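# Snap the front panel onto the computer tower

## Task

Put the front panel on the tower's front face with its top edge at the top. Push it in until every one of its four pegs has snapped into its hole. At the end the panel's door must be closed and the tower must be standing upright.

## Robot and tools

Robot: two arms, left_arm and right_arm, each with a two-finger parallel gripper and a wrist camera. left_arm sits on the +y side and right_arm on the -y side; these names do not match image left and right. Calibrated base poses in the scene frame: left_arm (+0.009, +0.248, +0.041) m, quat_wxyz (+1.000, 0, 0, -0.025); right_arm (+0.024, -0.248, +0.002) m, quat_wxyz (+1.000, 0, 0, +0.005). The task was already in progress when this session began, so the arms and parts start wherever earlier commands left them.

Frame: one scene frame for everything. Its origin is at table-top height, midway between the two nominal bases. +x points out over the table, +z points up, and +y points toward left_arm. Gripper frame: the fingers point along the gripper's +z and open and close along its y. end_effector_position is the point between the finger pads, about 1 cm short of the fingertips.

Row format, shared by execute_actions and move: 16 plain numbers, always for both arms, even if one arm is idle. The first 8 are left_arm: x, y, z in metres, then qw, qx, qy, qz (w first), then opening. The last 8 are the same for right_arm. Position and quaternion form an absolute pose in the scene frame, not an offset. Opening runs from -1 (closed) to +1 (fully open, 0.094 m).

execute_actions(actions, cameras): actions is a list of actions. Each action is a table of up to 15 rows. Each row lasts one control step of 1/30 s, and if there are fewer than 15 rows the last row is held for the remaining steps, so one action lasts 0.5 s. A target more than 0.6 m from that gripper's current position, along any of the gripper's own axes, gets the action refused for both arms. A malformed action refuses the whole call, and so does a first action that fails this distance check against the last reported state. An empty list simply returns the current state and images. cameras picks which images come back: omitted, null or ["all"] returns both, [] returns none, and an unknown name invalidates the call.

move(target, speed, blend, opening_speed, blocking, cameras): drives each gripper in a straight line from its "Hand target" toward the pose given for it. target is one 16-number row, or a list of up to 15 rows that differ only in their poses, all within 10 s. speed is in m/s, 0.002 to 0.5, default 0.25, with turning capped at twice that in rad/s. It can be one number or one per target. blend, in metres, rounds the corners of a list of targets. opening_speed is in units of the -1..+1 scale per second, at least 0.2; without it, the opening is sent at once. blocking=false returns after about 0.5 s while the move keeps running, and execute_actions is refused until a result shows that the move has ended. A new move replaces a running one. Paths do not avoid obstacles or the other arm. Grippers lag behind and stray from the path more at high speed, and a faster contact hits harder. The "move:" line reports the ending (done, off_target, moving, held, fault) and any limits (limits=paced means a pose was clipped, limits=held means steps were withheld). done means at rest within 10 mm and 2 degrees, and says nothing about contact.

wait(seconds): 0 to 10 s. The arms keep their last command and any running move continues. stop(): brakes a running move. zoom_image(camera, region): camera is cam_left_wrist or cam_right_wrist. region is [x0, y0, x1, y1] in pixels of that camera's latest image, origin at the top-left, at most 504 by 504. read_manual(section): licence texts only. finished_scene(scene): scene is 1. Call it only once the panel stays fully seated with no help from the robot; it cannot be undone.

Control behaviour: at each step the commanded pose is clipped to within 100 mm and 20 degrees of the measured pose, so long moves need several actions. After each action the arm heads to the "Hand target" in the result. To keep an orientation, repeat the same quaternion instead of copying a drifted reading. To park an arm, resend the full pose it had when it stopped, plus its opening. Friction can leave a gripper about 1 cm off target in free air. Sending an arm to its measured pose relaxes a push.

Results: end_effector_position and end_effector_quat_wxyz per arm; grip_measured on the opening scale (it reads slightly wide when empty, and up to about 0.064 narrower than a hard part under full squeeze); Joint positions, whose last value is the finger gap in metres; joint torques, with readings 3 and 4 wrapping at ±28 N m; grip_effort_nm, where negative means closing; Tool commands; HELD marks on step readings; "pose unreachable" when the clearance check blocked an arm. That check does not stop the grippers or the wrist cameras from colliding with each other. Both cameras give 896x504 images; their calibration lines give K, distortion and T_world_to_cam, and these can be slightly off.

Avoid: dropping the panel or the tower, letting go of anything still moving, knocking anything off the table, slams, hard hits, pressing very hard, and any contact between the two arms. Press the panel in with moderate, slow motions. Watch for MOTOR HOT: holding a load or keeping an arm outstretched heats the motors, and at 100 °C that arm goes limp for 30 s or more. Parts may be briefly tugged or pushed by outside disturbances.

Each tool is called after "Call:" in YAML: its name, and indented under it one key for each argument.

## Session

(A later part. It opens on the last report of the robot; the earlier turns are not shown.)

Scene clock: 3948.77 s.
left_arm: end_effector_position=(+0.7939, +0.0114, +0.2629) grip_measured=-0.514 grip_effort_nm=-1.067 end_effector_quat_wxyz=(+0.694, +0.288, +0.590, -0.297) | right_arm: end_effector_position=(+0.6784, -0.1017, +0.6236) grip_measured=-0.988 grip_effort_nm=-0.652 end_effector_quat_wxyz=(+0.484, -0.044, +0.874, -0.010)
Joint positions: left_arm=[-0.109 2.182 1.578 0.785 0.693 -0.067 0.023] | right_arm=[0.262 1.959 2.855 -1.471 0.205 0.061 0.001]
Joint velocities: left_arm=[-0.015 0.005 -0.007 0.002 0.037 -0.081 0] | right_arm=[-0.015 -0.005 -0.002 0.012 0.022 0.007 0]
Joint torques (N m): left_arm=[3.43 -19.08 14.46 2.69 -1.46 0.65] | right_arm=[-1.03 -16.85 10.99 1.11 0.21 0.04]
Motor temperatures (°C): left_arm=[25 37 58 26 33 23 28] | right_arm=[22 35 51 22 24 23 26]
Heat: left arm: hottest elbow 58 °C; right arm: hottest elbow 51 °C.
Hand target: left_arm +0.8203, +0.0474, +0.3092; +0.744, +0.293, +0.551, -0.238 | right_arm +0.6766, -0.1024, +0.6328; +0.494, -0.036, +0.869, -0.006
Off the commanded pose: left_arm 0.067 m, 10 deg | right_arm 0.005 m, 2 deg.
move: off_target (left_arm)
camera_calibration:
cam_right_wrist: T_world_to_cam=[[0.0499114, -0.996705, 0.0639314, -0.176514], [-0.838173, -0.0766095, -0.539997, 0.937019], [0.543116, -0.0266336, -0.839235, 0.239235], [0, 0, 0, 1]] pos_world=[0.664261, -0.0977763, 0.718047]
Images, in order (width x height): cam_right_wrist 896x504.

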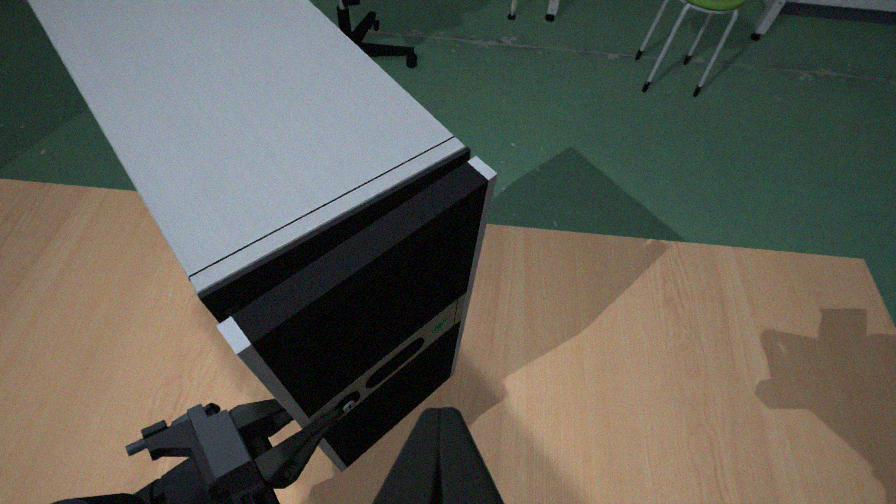

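Call:
move:
  target:
    - [0.845,0.064,0.3095,0.7340,0.3136,0.5368,-0.2655,-1,0.6784,-0.1012,0.6290,0.490,-0.030,0.871,0,-1]
  speed: 0.06
  cameras: ["cam_right_wrist"]

Call:
zoom_image:
  camera: "cam_right_wrist"
  region: [150, 100, 550, 400]

Scene clock: 3967.57 s.
left_arm: end_effector_position=(+0.7930, +0.0128, +0.2633) grip_measured=-0.515 grip_effort_nm=-1.062 end_effector_quat_wxyz=(+0.679, +0.325, +0.571, -0.327) | right_arm: end_effector_position=(+0.6784, -0.1017, +0.6236) grip_measured=-0.988 grip_effort_nm=-0.647 end_effector_quat_wxyz=(+0.484, -0.036, +0.875, -0.006)
Joint positions: left_arm=[-0.088 2.209 1.626 0.785 0.819 -0.08 0.023] | right_arm=[0.262 1.959 2.855 -1.471 0.205 0.078 0.001]
Joint velocities: left_arm=[-0.015 0.015 0.002 -0.002 -0.066 0.037 -0.002] | right_arm=[0.005 -0.015 0.002 -0.002 -0.066 -0.051 0]
Joint torques (N m): left_arm=[5.19 -18.43 16.36 2.62 -2.08 0.34] | right_arm=[-2.02 -16.79 8.62 1.52 0.07 0.05]
Motor temperatures (°C): left_arm=[24 38 56 26 33 23 28] | right_arm=[22 37 49 22 24 23 26]
Heat: left arm: hottest elbow 56 °C; right arm: hottest elbow 49 °C.
Hand target: left_arm +0.8299, +0.0681, +0.3092; +0.735, +0.313, +0.539, -0.265 | right_arm +0.6784, -0.1012, +0.6289; +0.491, -0.030, +0.871, +0.000
Off the commanded pose: left_arm 0.086 m, 10 deg | right_arm 0.005 m, 1 deg.
move: off_target (left_arm)
camera_calibration:
cam_right_wrist: T_world_to_cam=[[0.0406219, -0.997967, 0.0491008, -0.161092], [-0.839054, -0.0607536, -0.540646, 0.939633], [0.54253, -0.0192361, -0.839816, 0.240747], [0, 0, 0, 1]] pos_world=[0.664334, -0.0990469, 0.718102]
Images, in order (width x height): cam_right_wrist 896x504.

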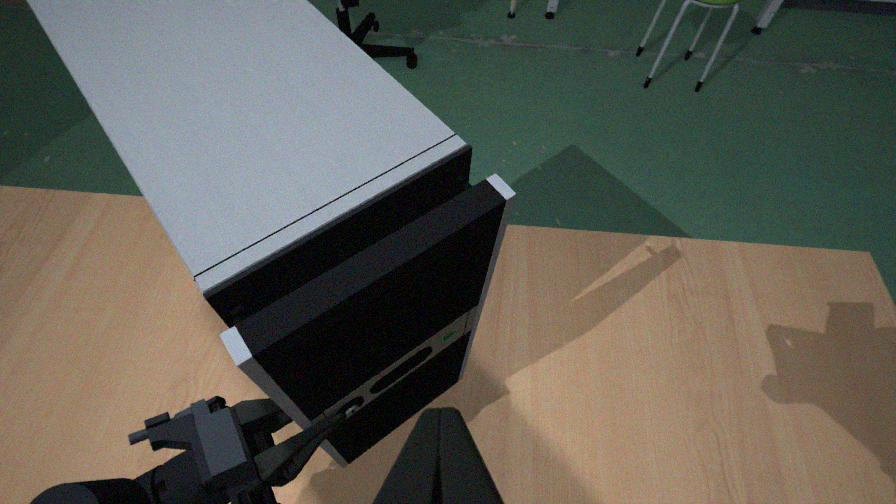

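Scaled by 1.260 from the camera's 896x504 image, which has a finer 1280x720 frame.

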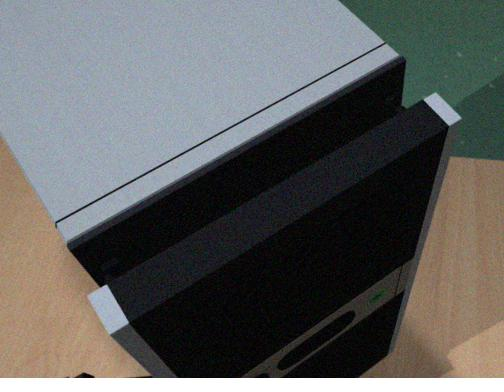

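Call:
move:
  target:
    - [0.8640,0.066,0.3095,0.7340,0.3136,0.5368,-0.2655,-1,0.6784,-0.1012,0.6290,0.490,-0.030,0.871,0,-1]
  speed: 0.06
  cameras: ["cam_right_wrist"]

Call:
zoom_image:
  camera: "cam_right_wrist"
  region: [150, 100, 550, 400]

Scene clock: 3982.50 s.
left_arm: end_effector_position=(+0.8025, +0.0093, +0.2709) grip_measured=-0.515 grip_effort_nm=-1.067 end_effector_quat_wxyz=(+0.676, +0.329, +0.565, -0.340) | right_arm: end_effector_position=(+0.6784, -0.1017, +0.6236) grip_measured=-0.988 grip_effort_nm=-0.642 end_effector_quat_wxyz=(+0.484, -0.036, +0.875, -0.005)
Joint positions: left_arm=[-0.087 2.233 1.687 0.767 0.846 -0.104 0.023] | right_arm=[0.262 1.959 2.855 -1.471 0.205 0.079 0.001]
Joint velocities: left_arm=[-0.005 -0.015 -0.002 -0.027 -0.051 0.022 0] | right_arm=[-0.005 0.005 0.002 -0.017 -0.066 0.037 0]
Joint torques (N m): left_arm=[5.89 -17.79 16.95 2.32 -3.02 0.55] | right_arm=[-1.61 -16.79 8.4 1.62 0.04 0.09]
Motor temperatures (°C): left_arm=[25 38 60 26 34 23 28] | right_arm=[22 38 48 22 24 23 26]
Heat: left arm: hottest elbow 60 °C; right arm: hottest elbow 48 °C.
Hand target: left_arm +0.8452, +0.0721, +0.3083; +0.735, +0.313, +0.540, -0.265 | right_arm +0.6783, -0.1012, +0.6289; +0.491, -0.030, +0.871, +0.000
Off the commanded pose: left_arm 0.092 m, 11 deg | right_arm 0.005 m, 1 deg.
move: off_target (left_arm)
camera_calibration:
cam_right_wrist: T_world_to_cam=[[0.0402177, -0.998015, 0.0484557, -0.16042], [-0.839089, -0.0600639, -0.540669, 0.939741], [0.542506, -0.0189142, -0.839839, 0.24081], [0, 0, 0, 1]] pos_world=[0.664337, -0.0991022, 0.718104]
Images, in order (width x height): cam_right_wrist 896x504.

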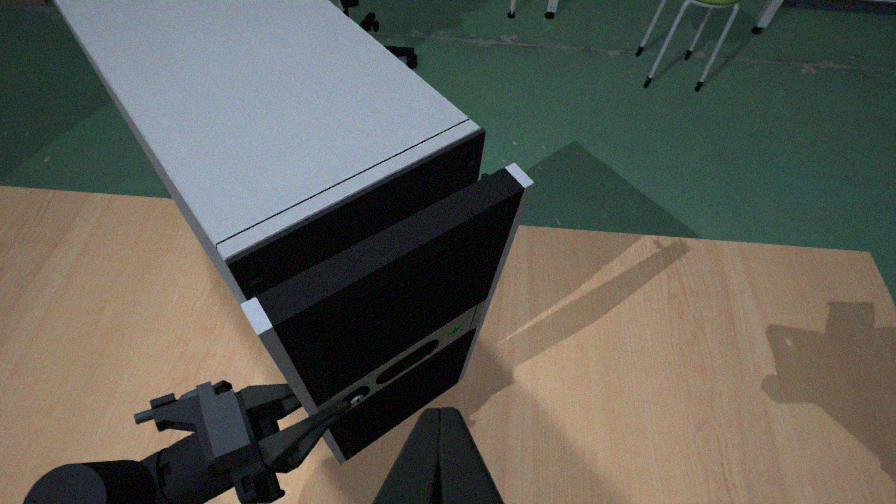

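Scaled by 1.260 from the camera's 896x504 image, which has a finer 1280x720 frame.

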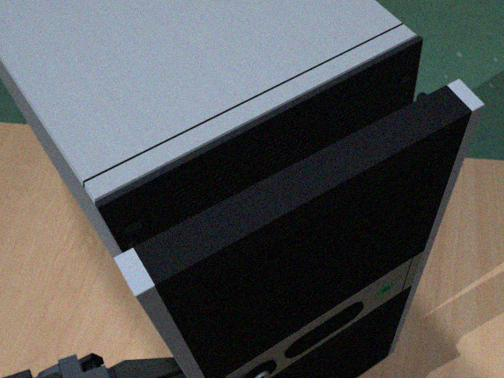

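Call:
move:
  target:
    - [0.8250,0.025,0.3095,0.7340,0.3136,0.5368,-0.2655,-1,0.6784,-0.1012,0.6290,0.490,-0.030,0.871,0,-1]
  speed: 0.1
  cameras: ["cam_right_wrist"]

Call:
zoom_image:
  camera: "cam_right_wrist"
  region: [150, 100, 550, 400]

Call:
move:
  target:
    - [0.8250,0.025,0.3095,0.7340,0.3136,0.5368,-0.2655,-1,0.62,-0.25,0.58,0.60,-0.1,0.8,0.1,-1]
    - [0.8250,0.025,0.3095,0.7340,0.3136,0.5368,-0.2655,-1,0.45,-0.30,0.46,0.686,-0.05,0.686,0.05,-1]
  cameras: ["cam_right_wrist"]

Call:
zoom_image:
  camera: "cam_right_wrist"
  region: [90, 50, 250, 300]

Call:
zoom_image:
  camera: "cam_right_wrist"
  region: [220, 340, 420, 500]

Call:
zoom_image:
  camera: "cam_right_wrist"
  region: [320, 70, 400, 130]

Scene clock: 3998.63 s.
left_arm: end_effector_position=(+0.8087, +0.0040, +0.2735) grip_measured=-0.515 grip_effort_nm=-1.062 end_effector_quat_wxyz=(+0.689, +0.307, +0.571, -0.324) | right_arm: end_effector_position=(+0.6784, -0.1017, +0.6236) grip_measured=-0.988 grip_effort_nm=-0.642 end_effector_quat_wxyz=(+0.484, -0.036, +0.875, -0.005)
Joint positions: left_arm=[-0.103 2.232 1.686 0.769 0.769 -0.103 0.023] | right_arm=[0.262 1.959 2.855 -1.471 0.205 0.079 0.001]
Joint velocities: left_arm=[0.005 -0.015 -0.002 -0.007 -0.066 -0.037 0] | right_arm=[-0.005 -0.005 -0.002 -0.002 0.037 -0.007 0]
Joint torques (N m): left_arm=[1.79 -21.6 10.91 2.97 -2.29 0.74] | right_arm=[-1.44 -16.79 8.65 1.69 0.01 0.09]
Motor temperatures (°C): left_arm=[25 38 63 26 37 23 28] | right_arm=[22 38 47 22 24 23 26]
Heat: left arm: hottest elbow 63 °C; right arm: hottest elbow 47 °C.
Hand target: left_arm +0.8218, +0.0259, +0.3092; +0.734, +0.313, +0.539, -0.267 | right_arm +0.6783, -0.1012, +0.6289; +0.491, -0.030, +0.871, +0.000
Off the commanded pose: left_arm 0.045 m, 9 deg | right_arm 0.005 m, 1 deg.
move: off_target (left_arm)
camera_calibration:
cam_right_wrist: T_world_to_cam=[[0.0402177, -0.998015, 0.0484557, -0.16042], [-0.839089, -0.0600639, -0.540669, 0.939741], [0.542506, -0.0189142, -0.839839, 0.24081], [0, 0, 0, 1]] pos_world=[0.664337, -0.0991022, 0.718104]
Images, in order (width x height): cam_right_wrist 896x504.

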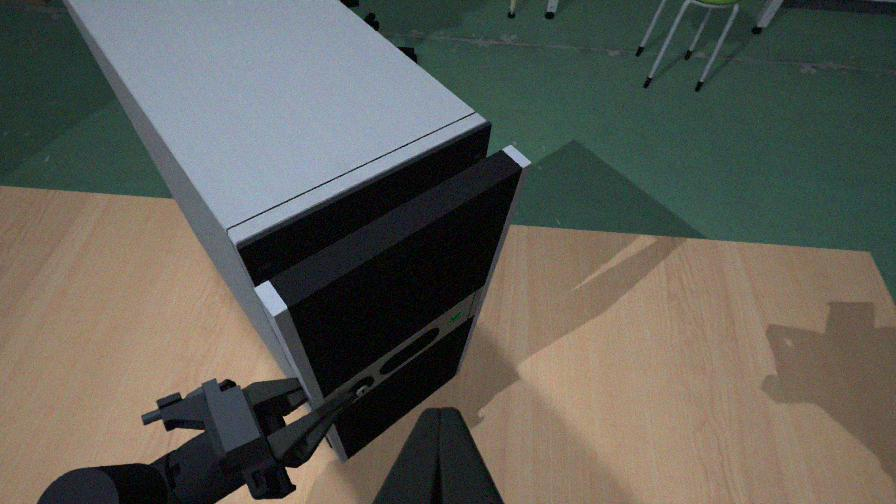

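Scaled by 1.260 from the camera's 896x504 image, which has a finer 1280x720 frame.

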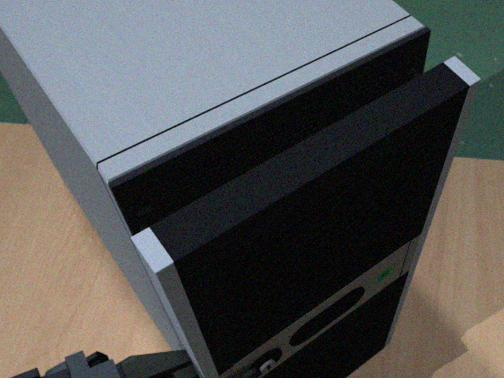

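Scene clock: 4001.17 s.
left_arm: end_effector_position=(+0.8073, +0.0046, +0.2725) grip_measured=-0.515 grip_effort_nm=-1.053 end_effector_quat_wxyz=(+0.690, +0.307, +0.571, -0.322) | right_arm: end_effector_position=(+0.4539, -0.2953, +0.4493) grip_measured=-0.988 grip_effort_nm=-0.652 end_effector_quat_wxyz=(+0.698, -0.049, +0.713, +0.056)
Joint positions: left_arm=[-0.103 2.23 1.677 0.775 0.766 -0.099 0.023] | right_arm=[-0.282 0.823 0.819 -0.018 -0.419 0.003 0.001]
Joint velocities: left_arm=[-0.015 0.005 -0.007 0.002 0.066 -0.007 0.001] | right_arm=[0.005 -0.015 0.002 -0.012 0.007 -0.007 0.001]
Joint torques (N m): left_arm=[1.49 -21.01 11.37 2.77 -2.2 0.71] | right_arm=[-1.9 -5.07 10.61 2.14 -0.11 0.06]
Motor temperatures (°C): left_arm=[25 38 63 26 37 23 28] | right_arm=[22 38 47 22 24 23 26]
Heat: left arm: hottest elbow 63 °C; right arm: hottest elbow 47 °C.
Hand target: left_arm +0.8215, +0.0261, +0.3097; +0.735, +0.313, +0.539, -0.267 | right_arm +0.4513, -0.2989, +0.4554; +0.705, -0.044, +0.706, +0.056
Off the commanded pose: left_arm 0.046 m, 9 deg | right_arm 0.012 m, 1 deg.
move: off_target (left_arm, right_arm); limits=paced
camera_calibration:
cam_right_wrist: T_world_to_cam=[[0.130943, -0.991229, -0.017854, -0.34556], [-0.440871, -0.0420905, -0.896583, 0.629918], [0.887968, 0.125273, -0.442516, -0.0802441], [0, 0, 0, 1]] pos_world=[0.394215, -0.305963, 0.523095]
Images, in order (width x height): cam_right_wrist 896x504.

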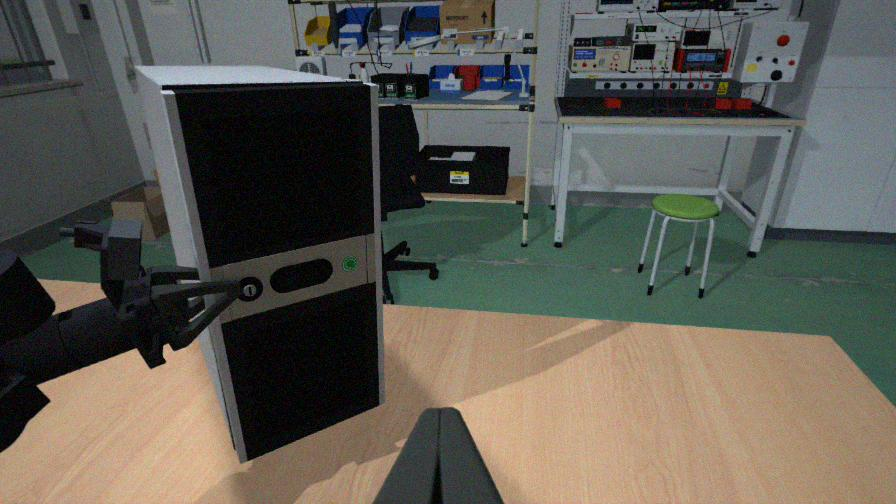

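Scaled by 2.016 from the camera's 896x504 image, which has a finer 1280x720 frame.

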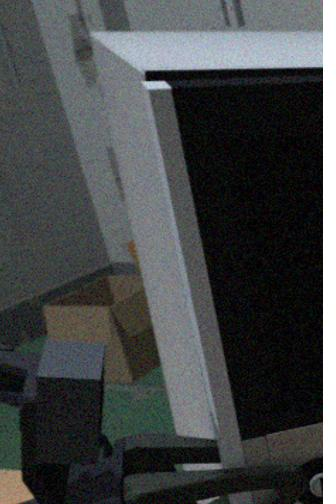

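Scaled by 2.520 from the camera's 896x504 image, which has a finer 1280x720 frame.

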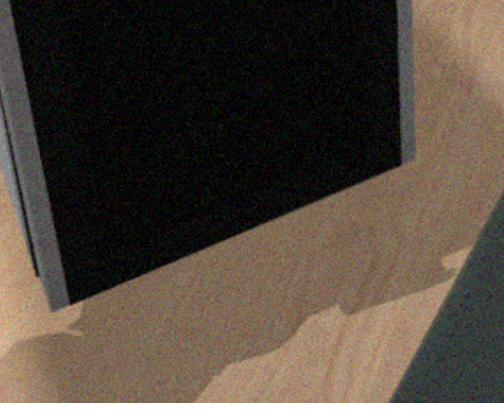

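Scaled by 6.300 from the camera's 896x504 image, which has a finer 1280x720 frame.

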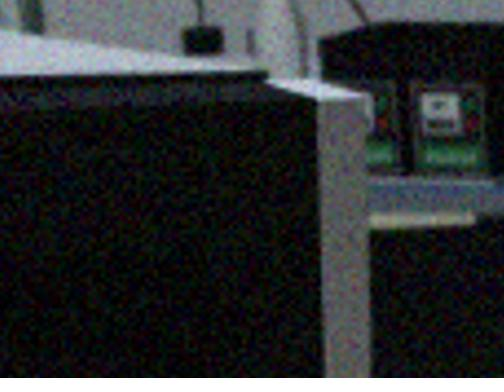

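Call:
move:
  target:
    - [0.8250,0.025,0.2900,0.7340,0.3136,0.5368,-0.2655,-1,0.45,-0.30,0.46,0.686,-0.05,0.686,0.05,-1]
  speed: 0.04
  cameras: ["cam_right_wrist"]

Call:
zoom_image:
  camera: "cam_right_wrist"
  region: [90, 50, 250, 300]

Call:
zoom_image:
  camera: "cam_right_wrist"
  region: [160, 320, 400, 500]

Scene clock: 4024.17 s.
left_arm: end_effector_position=(+0.8052, +0.0049, +0.2720) grip_measured=-0.515 grip_effort_nm=-1.062 end_effector_quat_wxyz=(+0.693, +0.308, +0.567, -0.321) | right_arm: end_effector_position=(+0.4534, -0.2956, +0.4490) grip_measured=-0.988 grip_effort_nm=-0.647 end_effector_quat_wxyz=(+0.697, -0.051, +0.713, +0.059)
Joint positions: left_arm=[-0.103 2.23 1.669 0.794 0.766 -0.099 0.023] | right_arm=[-0.287 0.823 0.818 -0.018 -0.431 0.004 0.001]
Joint velocities: left_arm=[-0.015 -0.005 0.007 0.002 0.022 -0.007 0] | right_arm=[-0.005 0.015 0.022 0.012 -0.022 -0.037 0.001]
Joint torques (N m): left_arm=[1.9 -19.37 11.22 3.21 -2.17 0.71] | right_arm=[-2.67 -5.36 11.69 1.51 -0.13 -0.09]
Motor temperatures (°C): left_arm=[24 39 60 26 36 23 28] | right_arm=[22 36 49 22 24 23 26]
Heat: left arm: hottest elbow 60 °C; right arm: hottest elbow 49 °C.
Hand target: left_arm +0.8220, +0.0261, +0.2899; +0.734, +0.313, +0.540, -0.267 | right_arm +0.4501, -0.2998, +0.4599; +0.705, -0.051, +0.705, +0.052
Off the commanded pose: left_arm 0.033 m, 9 deg | right_arm 0.012 m, 2 deg.
move: off_target (left_arm, right_arm)
camera_calibration:
cam_right_wrist: T_world_to_cam=[[0.137342, -0.990341, -0.0190126, -0.347891], [-0.440961, -0.0439431, -0.89645, 0.628899], [0.886956, 0.131504, -0.442737, -0.0774032], [0, 0, 0, 1]] pos_world=[0.393753, -0.306717, 0.522892]
Images, in order (width x height): cam_right_wrist 896x504.

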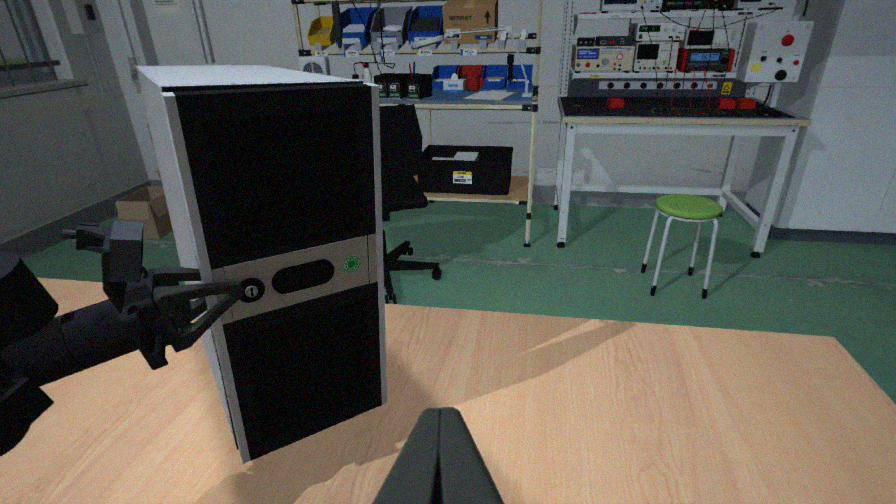

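Scaled by 2.016 from the camera's 896x504 image, which has a finer 1280x720 frame.

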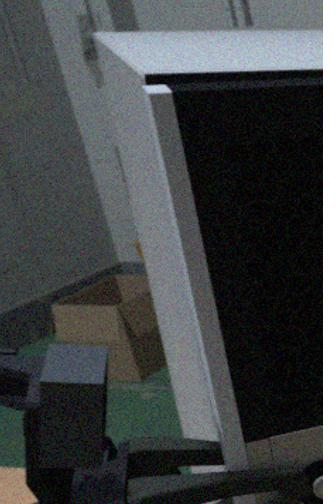

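Scaled by 2.100 from the camera's 896x504 image, which has a finer 1280x720 frame.

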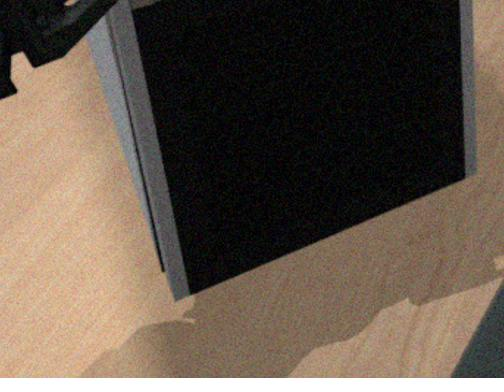

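Call:
move:
  target:
    - [0.8200,0.020,0.2600,0.7340,0.3136,0.5368,-0.2655,-1,0.45,-0.30,0.46,0.686,-0.05,0.686,0.05,-1]
  speed: 0.04
  cameras: ["cam_right_wrist"]

Call:
zoom_image:
  camera: "cam_right_wrist"
  region: [90, 50, 250, 300]

Call:
zoom_image:
  camera: "cam_right_wrist"
  region: [160, 320, 400, 500]

Scene clock: 4035.43 s.
left_arm: end_effector_position=(+0.7979, +0.0055, +0.2657) grip_measured=-0.515 grip_effort_nm=-1.072 end_effector_quat_wxyz=(+0.703, +0.312, +0.554, -0.317) | right_arm: end_effector_position=(+0.4534, -0.2956, +0.4490) grip_measured=-0.988 grip_effort_nm=-0.642 end_effector_quat_wxyz=(+0.697, -0.051, +0.713, +0.059)
Joint positions: left_arm=[-0.104 2.236 1.641 0.863 0.765 -0.099 0.023] | right_arm=[-0.287 0.823 0.818 -0.018 -0.431 0.004 0.001]
Joint velocities: left_arm=[-0.005 0.005 0.007 -0.007 0.022 0.007 0] | right_arm=[-0.015 0.005 -0.007 0.007 -0.051 0.11 0.001]
Joint torques (N m): left_arm=[1.08 -17.03 11.14 2.91 -2.45 0.75] | right_arm=[-2.61 -5.6 11.4 1.59 -0.14 -0.11]
Motor temperatures (°C): left_arm=[24 38 57 26 36 23 28] | right_arm=[22 35 50 22 24 23 26]
Heat: left arm: hottest elbow 57 °C; right arm: hottest elbow 50 °C.
Hand target: left_arm +0.8168, +0.0212, +0.2599; +0.734, +0.314, +0.540, -0.267 | right_arm +0.4500, -0.2999, +0.4599; +0.705, -0.051, +0.705, +0.051
Off the commanded pose: left_arm 0.027 m, 7 deg | right_arm 0.012 m, 2 deg.
move: off_target (left_arm, right_arm)
camera_calibration:
cam_right_wrist: T_world_to_cam=[[0.137342, -0.990341, -0.0190126, -0.347891], [-0.440961, -0.0439431, -0.89645, 0.628899], [0.886956, 0.131504, -0.442737, -0.0774032], [0, 0, 0, 1]] pos_world=[0.393753, -0.306717, 0.522892]
Images, in order (width x height): cam_right_wrist 896x504.

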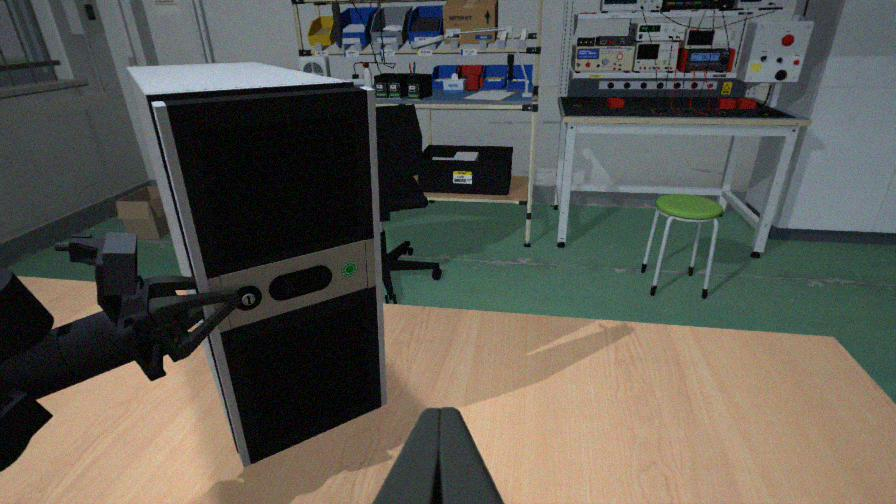

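Scaled by 2.016 from the camera's 896x504 image, which has a finer 1280x720 frame.

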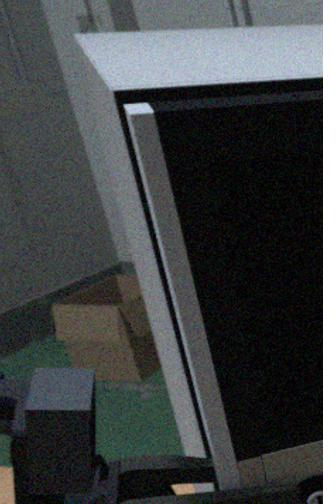

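Scaled by 2.100 from the camera's 896x504 image, which has a finer 1280x720 frame.

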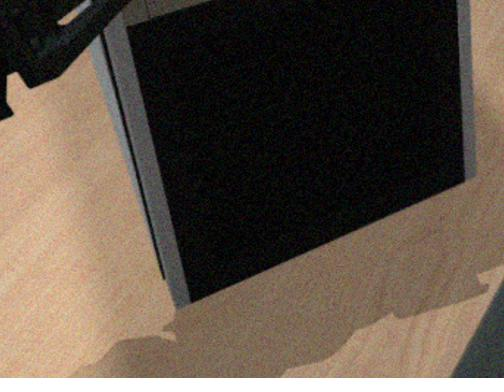

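Call:
move:
  target:
    - [0.8200,0.020,0.2600,0.7340,0.3136,0.5368,-0.2655,-1,0.62,-0.25,0.58,0.60,-0.1,0.8,0.1,-1]
    - [0.8200,0.020,0.2600,0.7340,0.3136,0.5368,-0.2655,-1,0.6784,-0.1012,0.6290,0.490,-0.030,0.871,0,-1]
  cameras: ["cam_right_wrist"]

Call:
zoom_image:
  camera: "cam_right_wrist"
  region: [150, 100, 550, 400]

Scene clock: 4047.23 s.
left_arm: end_effector_position=(+0.7968, +0.0057, +0.2647) grip_measured=-0.515 grip_effort_nm=-1.067 end_effector_quat_wxyz=(+0.704, +0.312, +0.553, -0.317) | right_arm: end_effector_position=(+0.6784, -0.1017, +0.6239) grip_measured=-0.988 grip_effort_nm=-0.647 end_effector_quat_wxyz=(+0.484, -0.044, +0.874, -0.010)
Joint positions: left_arm=[-0.104 2.236 1.636 0.87 0.765 -0.099 0.023] | right_arm=[0.262 1.959 2.857 -1.471 0.205 0.061 0.001]
Joint velocities: left_arm=[-0.024 0.015 -0.012 -0.012 0.066 -0.11 0.001] | right_arm=[0.005 -0.005 -0.012 0.002 0.051 -0.051 0]
Joint torques (N m): left_arm=[1.03 -17.08 11.47 2.56 -2.42 0.76] | right_arm=[-1.44 -16.62 11.15 1.2 0.26 0.08]
Motor temperatures (°C): left_arm=[24 37 55 26 36 23 28] | right_arm=[22 35 51 22 24 23 26]
Heat: left arm: hottest elbow 55 °C; right arm: hottest elbow 51 °C.
Hand target: left_arm +0.8168, +0.0213, +0.2598; +0.734, +0.314, +0.540, -0.267 | right_arm +0.6766, -0.1023, +0.6330; +0.494, -0.036, +0.869, -0.006
Off the commanded pose: left_arm 0.028 m, 7 deg | right_arm 0.005 m, 2 deg.
move: off_target (left_arm)
camera_calibration:
cam_right_wrist: T_world_to_cam=[[0.0498645, -0.996719, 0.0637631, -0.176394], [-0.837776, -0.0764984, -0.540629, 0.937306], [0.543733, -0.026461, -0.838841, 0.238812], [0, 0, 0, 1]] pos_world=[0.664199, -0.0977939, 0.718308]
Images, in order (width x height): cam_right_wrist 896x504.

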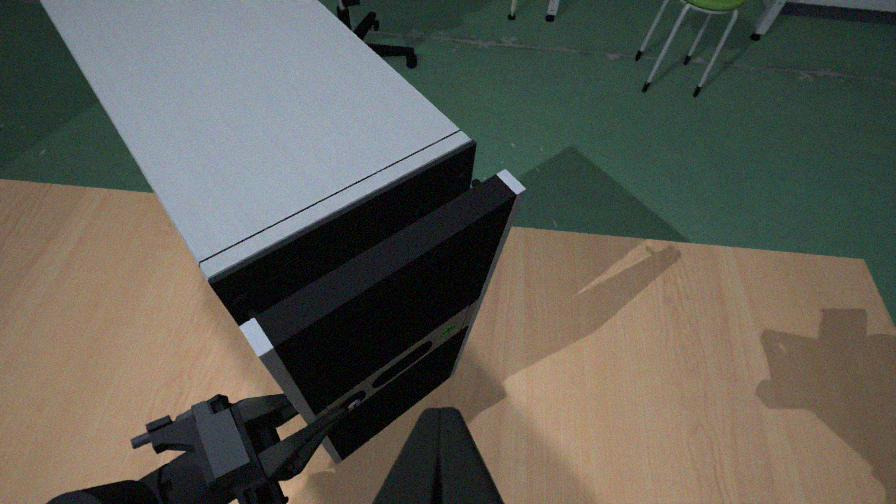

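Scaled by 1.260 from the camera's 896x504 image, which has a finer 1280x720 frame.

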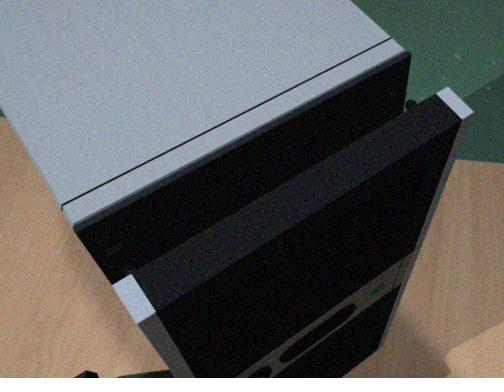

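Call:
move:
  target:
    - [0.8290,0.034,0.2800,0.7252,0.3055,0.5414,-0.2902,-1,0.6784,-0.1012,0.6290,0.490,-0.030,0.871,0,-1]
  speed: 0.05
  cameras: ["cam_right_wrist"]

Call:
zoom_image:
  camera: "cam_right_wrist"
  region: [150, 100, 550, 400]

Scene clock: 4068.53 s.
left_arm: end_effector_position=(+0.7953, +0.0064, +0.2642) grip_measured=-0.515 grip_effort_nm=-1.072 end_effector_quat_wxyz=(+0.701, +0.316, +0.553, -0.323) | right_arm: end_effector_position=(+0.6784, -0.1017, +0.6238) grip_measured=-0.988 grip_effort_nm=-0.647 end_effector_quat_wxyz=(+0.484, -0.036, +0.874, -0.006)
Joint positions: left_arm=[-0.101 2.236 1.636 0.87 0.782 -0.106 0.023] | right_arm=[0.262 1.959 2.857 -1.472 0.205 0.078 0.001]
Joint velocities: left_arm=[-0.005 -0.005 -0.012 -0.017 0.022 0.022 0.001] | right_arm=[-0.005 0.005 0.007 -0.002 -0.051 0.051 0.001]
Joint torques (N m): left_arm=[3.08 -17.79 13.93 1.54 -1.37 0.21] | right_arm=[-1.61 -16.73 8.24 1.61 0.05 0.09]
Motor temperatures (°C): left_arm=[24 36 54 26 37 23 28] | right_arm=[22 36 51 22 24 23 26]
Heat: left arm: hottest elbow 54 °C; right arm: hottest elbow 51 °C.
Hand target: left_arm +0.8229, +0.0363, +0.2797; +0.726, +0.306, +0.543, -0.291 | right_arm +0.6783, -0.1012, +0.6289; +0.491, -0.030, +0.871, +0.000
Off the commanded pose: left_arm 0.046 m, 5 deg | right_arm 0.005 m, 1 deg.
move: off_target (left_arm)
camera_calibration:
cam_right_wrist: T_world_to_cam=[[0.0408059, -0.997948, 0.0493358, -0.16138], [-0.838837, -0.0610429, -0.540949, 0.939715], [0.542851, -0.0193108, -0.839607, 0.240576], [0, 0, 0, 1]] pos_world=[0.664256, -0.0990407, 0.718289]
Images, in order (width x height): cam_right_wrist 896x504.

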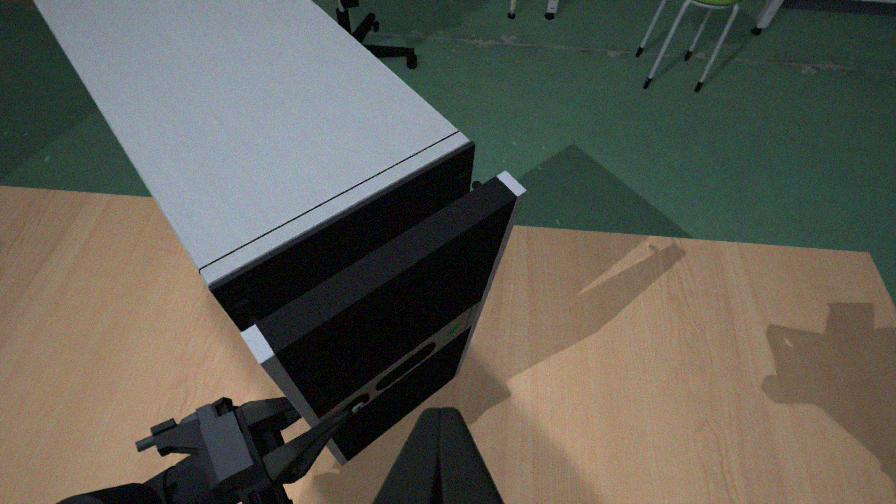

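Scaled by 1.260 from the camera's 896x504 image, which has a finer 1280x720 frame.

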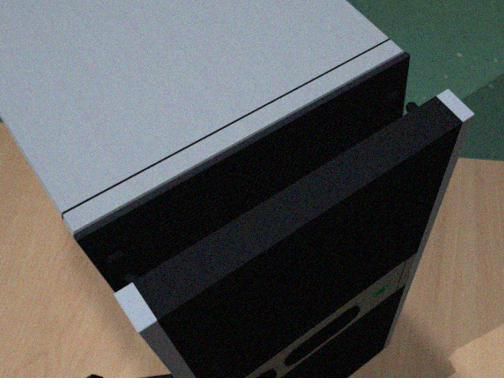

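Call:
move:
  target:
    - [0.8380,0.042,0.2850,0.7162,0.2960,0.5540,-0.3040,-1,0.6784,-0.1012,0.6290,0.490,-0.030,0.871,0,-1]
  speed: 0.05
  cameras: ["cam_right_wrist"]

Call:
zoom_image:
  camera: "cam_right_wrist"
  region: [150, 100, 550, 400]

Scene clock: 4075.10 s.
left_arm: end_effector_position=(+0.7981, +0.0056, +0.2660) grip_measured=-0.515 grip_effort_nm=-1.072 end_effector_quat_wxyz=(+0.693, +0.318, +0.557, -0.328) | right_arm: end_effector_position=(+0.6784, -0.1017, +0.6238) grip_measured=-0.988 grip_effort_nm=-0.647 end_effector_quat_wxyz=(+0.484, -0.036, +0.874, -0.006)
Joint positions: left_arm=[-0.099 2.236 1.653 0.837 0.797 -0.107 0.023] | right_arm=[0.262 1.959 2.857 -1.472 0.205 0.078 0.001]
Joint velocities: left_arm=[0.005 -0.005 -0.007 -0.017 -0.051 -0.051 -0.001] | right_arm=[0.005 -0.005 0.007 -0.002 -0.066 -0.022 0.001]
Joint torques (N m): left_arm=[4.07 -18.14 14.76 1.46 -1.43 -0.12] | right_arm=[-1.2 -16.67 8.38 1.5 0.05 0.09]
Motor temperatures (°C): left_arm=[24 35 55 26 36 23 28] | right_arm=[22 36 50 22 24 23 26]
Heat: left arm: hottest elbow 55 °C; right arm: hottest elbow 50 °C.
Hand target: left_arm +0.8296, +0.0451, +0.2845; +0.716, +0.296, +0.554, -0.304 | right_arm +0.6783, -0.1012, +0.6289; +0.491, -0.030, +0.871, +0.000
Off the commanded pose: left_arm 0.057 m, 5 deg | right_arm 0.005 m, 1 deg.
move: off_target (left_arm)
camera_calibration:
cam_right_wrist: T_world_to_cam=[[0.0404019, -0.997996, 0.0486905, -0.160709], [-0.838872, -0.0603532, -0.540972, 0.939823], [0.542827, -0.0189888, -0.83963, 0.24064], [0, 0, 0, 1]] pos_world=[0.664259, -0.099096, 0.718291]
Images, in order (width x height): cam_right_wrist 896x504.

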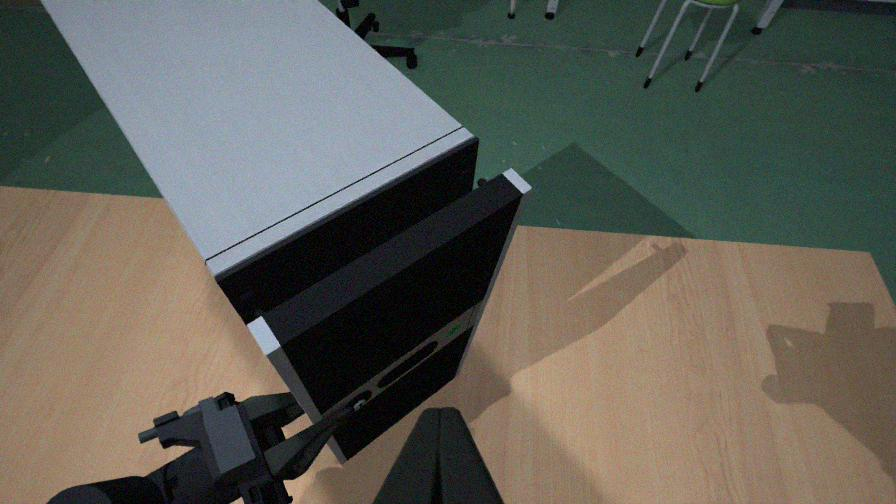

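Scaled by 1.260 from the camera's 896x504 image, which has a finer 1280x720 frame.

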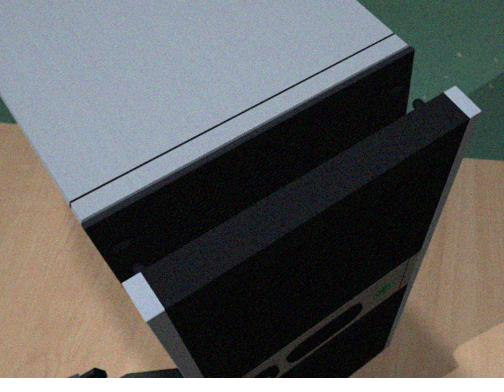

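Call:
move:
  target:
    - [0.8380,0.042,0.2850,0.7162,0.2960,0.5540,-0.3040,-1,0.66,-0.17,0.52,0.3124,0.3224,0.64,0.6227,-1]
    - [0.8380,0.042,0.2850,0.7162,0.2960,0.5540,-0.3040,-1,0.74,-0.105,0.435,0.3124,0.3224,0.64,0.6227,-1]
  cameras: ["cam_right_wrist"]

Scene clock: 4091.73 s.
left_arm: end_effector_position=(+0.7981, +0.0055, +0.2660) grip_measured=-0.515 grip_effort_nm=-1.057 end_effector_quat_wxyz=(+0.693, +0.319, +0.557, -0.328) | right_arm: end_effector_position=(+0.7401, -0.1050, +0.3979) grip_measured=-0.988 grip_effort_nm=-0.652 end_effector_quat_wxyz=(+0.295, +0.341, +0.650, +0.612)
Joint positions: left_arm=[-0.099 2.236 1.653 0.836 0.798 -0.107 0.023] | right_arm=[0.061 1.687 1.47 0.126 -0.565 1.556 0.001]
Joint velocities: left_arm=[-0.005 -0.024 -0.002 -0.012 0.081 0.037 0] | right_arm=[-0.015 -0.015 -0.017 0.002 -0.007 0.051 0]
Joint torques (N m): left_arm=[3.72 -18.08 14.69 1.39 -1.46 -0.12] | right_arm=[-1.2 -17.38 13.83 2.06 0.14 0]
Motor temperatures (°C): left_arm=[24 35 58 26 34 23 28] | right_arm=[22 36 49 22 24 23 26]
Heat: left arm: hottest elbow 58 °C; right arm: hottest elbow 49 °C.
Hand target: left_arm +0.8296, +0.0450, +0.2846; +0.716, +0.296, +0.554, -0.304 | right_arm +0.7397, -0.1040, +0.4326; +0.312, +0.326, +0.636, +0.626
Off the commanded pose: left_arm 0.057 m, 5 deg | right_arm 0.037 m, 3 deg.
move: off_target (left_arm, right_arm)
camera_calibration:
cam_right_wrist: T_world_to_cam=[[-0.099599, -0.0239166, -0.99474, 0.46559], [-0.875558, 0.477067, 0.0761956, 0.707226], [0.472736, 0.878541, -0.0684558, -0.143335], [0, 0, 0, 1]] pos_world=[0.733349, -0.200334, 0.399442]
Images, in order (width x height): cam_right_wrist 896x504.

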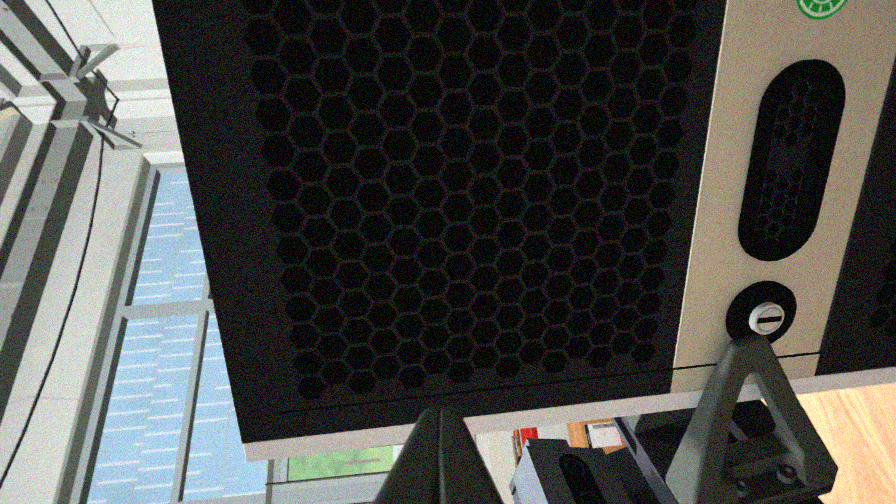

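Call:
move:
  target:
    - [0.8380,0.042,0.2850,0.7162,0.2960,0.5540,-0.3040,-1,0.74,-0.105,0.475,0.3124,0.3224,0.64,0.6227,-1]
    - [0.8380,0.042,0.2850,0.7162,0.2960,0.5540,-0.3040,-1,0.83,-0.035,0.475,0.3124,0.3224,0.64,0.6227,-1]
  speed: 0.06
  cameras: ["cam_right_wrist"]

Scene clock: 4099.77 s.
left_arm: end_effector_position=(+0.8032, +0.0061, +0.2707) grip_measured=-0.515 grip_effort_nm=-1.067 end_effector_quat_wxyz=(+0.679, +0.290, +0.573, -0.355) | right_arm: end_effector_position=(+0.8221, -0.0549, +0.4603) grip_measured=-0.988 grip_effort_nm=-0.632 end_effector_quat_wxyz=(+0.309, +0.336, +0.644, +0.614)
Joint positions: left_arm=[-0.099 2.236 1.67 0.816 0.787 -0.192 0.023] | right_arm=[0.13 1.903 1.921 -0.081 -0.482 1.556 0.001]
Joint velocities: left_arm=[-0.005 0.005 0.002 -0.007 0.066 -0.095 0.001] | right_arm=[-0.015 -0.005 0.017 -0.002 -0.037 -0.022 -0.001]
Joint torques (N m): left_arm=[3.9 -18.02 13.97 1.92 -1.08 0.68] | right_arm=[0.32 -17.67 16.49 1.13 0.35 -0.08]
Motor temperatures (°C): left_arm=[24 35 58 26 34 23 28] | right_arm=[22 37 50 22 24 23 26]
Heat: left arm: hottest elbow 58 °C; right arm: hottest elbow 50 °C.
Hand target: left_arm +0.8312, +0.0445, +0.2844; +0.716, +0.295, +0.555, -0.304 | right_arm +0.8280, -0.0354, +0.4747; +0.313, +0.323, +0.640, +0.623
Off the commanded pose: left_arm 0.052 m, 8 deg | right_arm 0.026 m, 2 deg.
move: off_target (left_arm, right_arm)
camera_calibration:
cam_right_wrist: T_world_to_cam=[[-0.0715371, -0.025868, -0.997102, 0.514914], [-0.87101, 0.488733, 0.0498113, 0.759342], [0.486029, 0.87205, -0.0574939, -0.238234], [0, 0, 0, 1]] pos_world=[0.814018, -0.150044, 0.461901]
Images, in order (width x height): cam_right_wrist 896x504.

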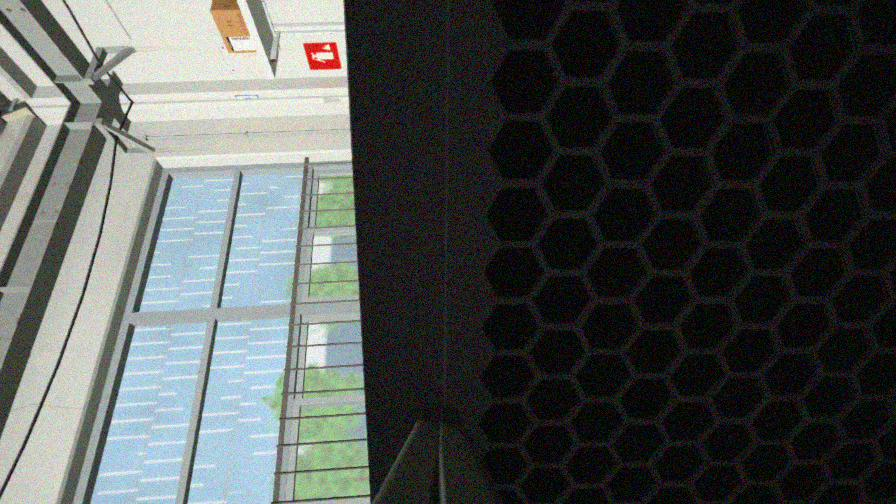

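Call:
move:
  target:
    - [0.8380,0.042,0.2850,0.7162,0.2960,0.5540,-0.3040,-1,0.85,-0.018,0.46,0.3124,0.3224,0.64,0.6227,-1]
  speed: 0.06
  cameras: ["cam_left_wrist"]

Scene clock: 4106.30 s.
left_arm: end_effector_position=(+0.8070, +0.0057, +0.2737) grip_measured=-0.515 grip_effort_nm=-1.067 end_effector_quat_wxyz=(+0.672, +0.271, +0.582, -0.369) | right_arm: end_effector_position=(+0.8353, -0.0488, +0.4622) grip_measured=-0.988 grip_effort_nm=-0.647 end_effector_quat_wxyz=(+0.316, +0.334, +0.640, +0.616)
Joint positions: left_arm=[-0.101 2.237 1.681 0.804 0.773 -0.242 0.023] | right_arm=[0.138 1.944 1.978 -0.082 -0.467 1.556 0.001]
Joint velocities: left_arm=[0.005 0.005 0.002 -0.007 0.081 0.095 0.001] | right_arm=[-0.005 -0.005 -0.007 -0.007 -0.022 0.051 0]
Joint torques (N m): left_arm=[3.84 -17.9 13.59 2.28 -0.53 1.11] | right_arm=[1.2 -16.32 16.65 1.8 0.54 -0.13]
Motor temperatures (°C): left_arm=[24 35 59 26 34 23 28] | right_arm=[22 37 51 22 24 23 26]
Heat: left arm: hottest elbow 59 °C; right arm: hottest elbow 51 °C.
Hand target: left_arm +0.8322, +0.0437, +0.2843; +0.716, +0.293, +0.556, -0.305 | right_arm +0.8460, -0.0189, +0.4589; +0.313, +0.323, +0.640, +0.623
Off the commanded pose: left_arm 0.049 m, 10 deg | right_arm 0.034 m, 2 deg.
move: off_target (left_arm, right_arm)
camera_calibration:
cam_left_wrist: T_world_to_cam=[[-0.809909, -0.58401, 0.0545849, 0.643036], [-0.193246, 0.17781, -0.964904, 0.45871], [0.553808, -0.792033, -0.256867, -0.284435], [0, 0, 0, 1]] pos_world=[0.766967, 0.0686948, 0.334449]
Images, in order (width x height): cam_left_wrist 896x504.

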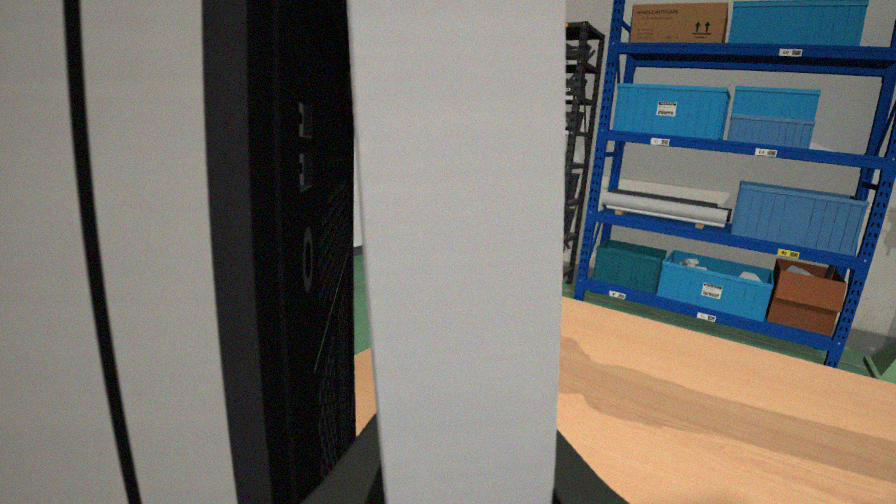

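Call:
move:
  target:
    - [0.8380,0.042,0.2850,0.7162,0.2960,0.5540,-0.3040,-1,0.74,-0.11,0.50,0.3124,0.3224,0.64,0.6227,-1]
    - [0.8380,0.042,0.2850,0.7162,0.2960,0.5540,-0.3040,-1,0.6784,-0.1012,0.6290,0.490,-0.030,0.871,0,-1]

Call:
zoom_image:
  camera: "cam_right_wrist"
  region: [150, 100, 550, 400]

Scene clock: 4120.90 s.
left_arm: end_effector_position=(+0.8038, +0.0039, +0.2710) grip_measured=-0.515 grip_effort_nm=-1.062 end_effector_quat_wxyz=(+0.681, +0.306, +0.568, -0.347) | right_arm: end_effector_position=(+0.6789, -0.1084, +0.6190) grip_measured=-0.988 grip_effort_nm=-0.647 end_effector_quat_wxyz=(+0.481, -0.027, +0.876, -0.003)
Joint positions: left_arm=[-0.099 2.24 1.682 0.803 0.802 -0.156 0.023] | right_arm=[0.251 1.91 2.754 -1.423 0.201 0.092 0.001]
Joint velocities: left_arm=[0.005 0.005 -0.012 -0.017 0.022 -0.037 0.001] | right_arm=[0.005 0.005 -0.007 -0.022 -0.037 -0.051 -0.002]
Joint torques (N m): left_arm=[3.72 -18.26 13.3 2.25 -1.71 0.35] | right_arm=[-0.73 -15.38 11.62 1.17 0.26 -0.21]
Motor temperatures (°C): left_arm=[24 36 59 26 33 23 28] | right_arm=[22 38 53 22 24 23 26]
Heat: left arm: hottest elbow 59 °C; right arm: hottest elbow 53 °C.
Hand target: left_arm +0.8313, +0.0442, +0.2846; +0.716, +0.296, +0.555, -0.304 | right_arm +0.6761, -0.1028, +0.6296; +0.492, -0.034, +0.870, -0.003
Off the commanded pose: left_arm 0.053 m, 7 deg | right_arm 0.012 m, 1 deg.
move: off_target (left_arm, right_arm)
camera_calibration:
cam_left_wrist: T_world_to_cam=[[-0.817471, -0.575043, -0.0326553, 0.669229], [-0.126245, 0.234208, -0.963955, 0.401461], [0.561964, -0.783883, -0.264054, -0.289431], [0, 0, 0, 1]] pos_world=[0.760407, 0.0639304, 0.332419]
cam_right_wrist: T_world_to_cam=[[0.0261177, -0.999014, 0.0359038, -0.149707], [-0.84291, -0.0413168, -0.536466, 0.939291], [0.537421, -0.0162524, -0.843158, 0.242312], [0, 0, 0, 1]] pos_world=[0.665424, -0.106813, 0.713581]

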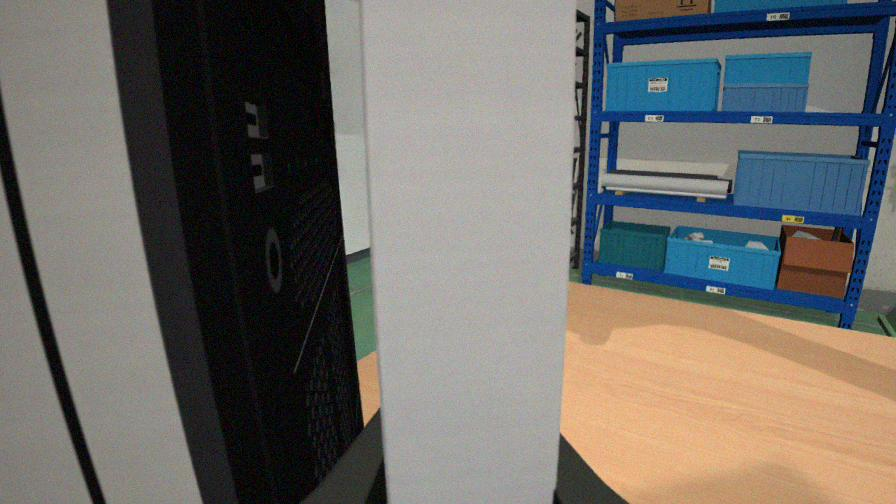

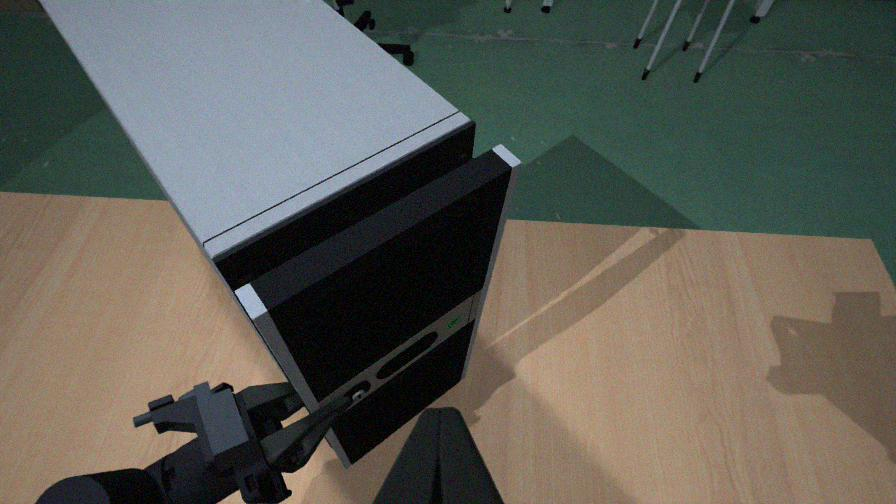

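Scaled by 1.260 from the camera's 896x504 image, which has a finer 1280x720 frame.

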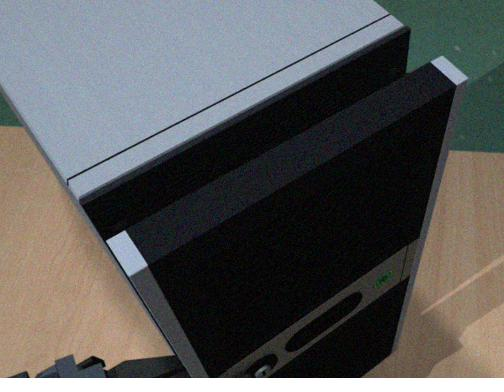

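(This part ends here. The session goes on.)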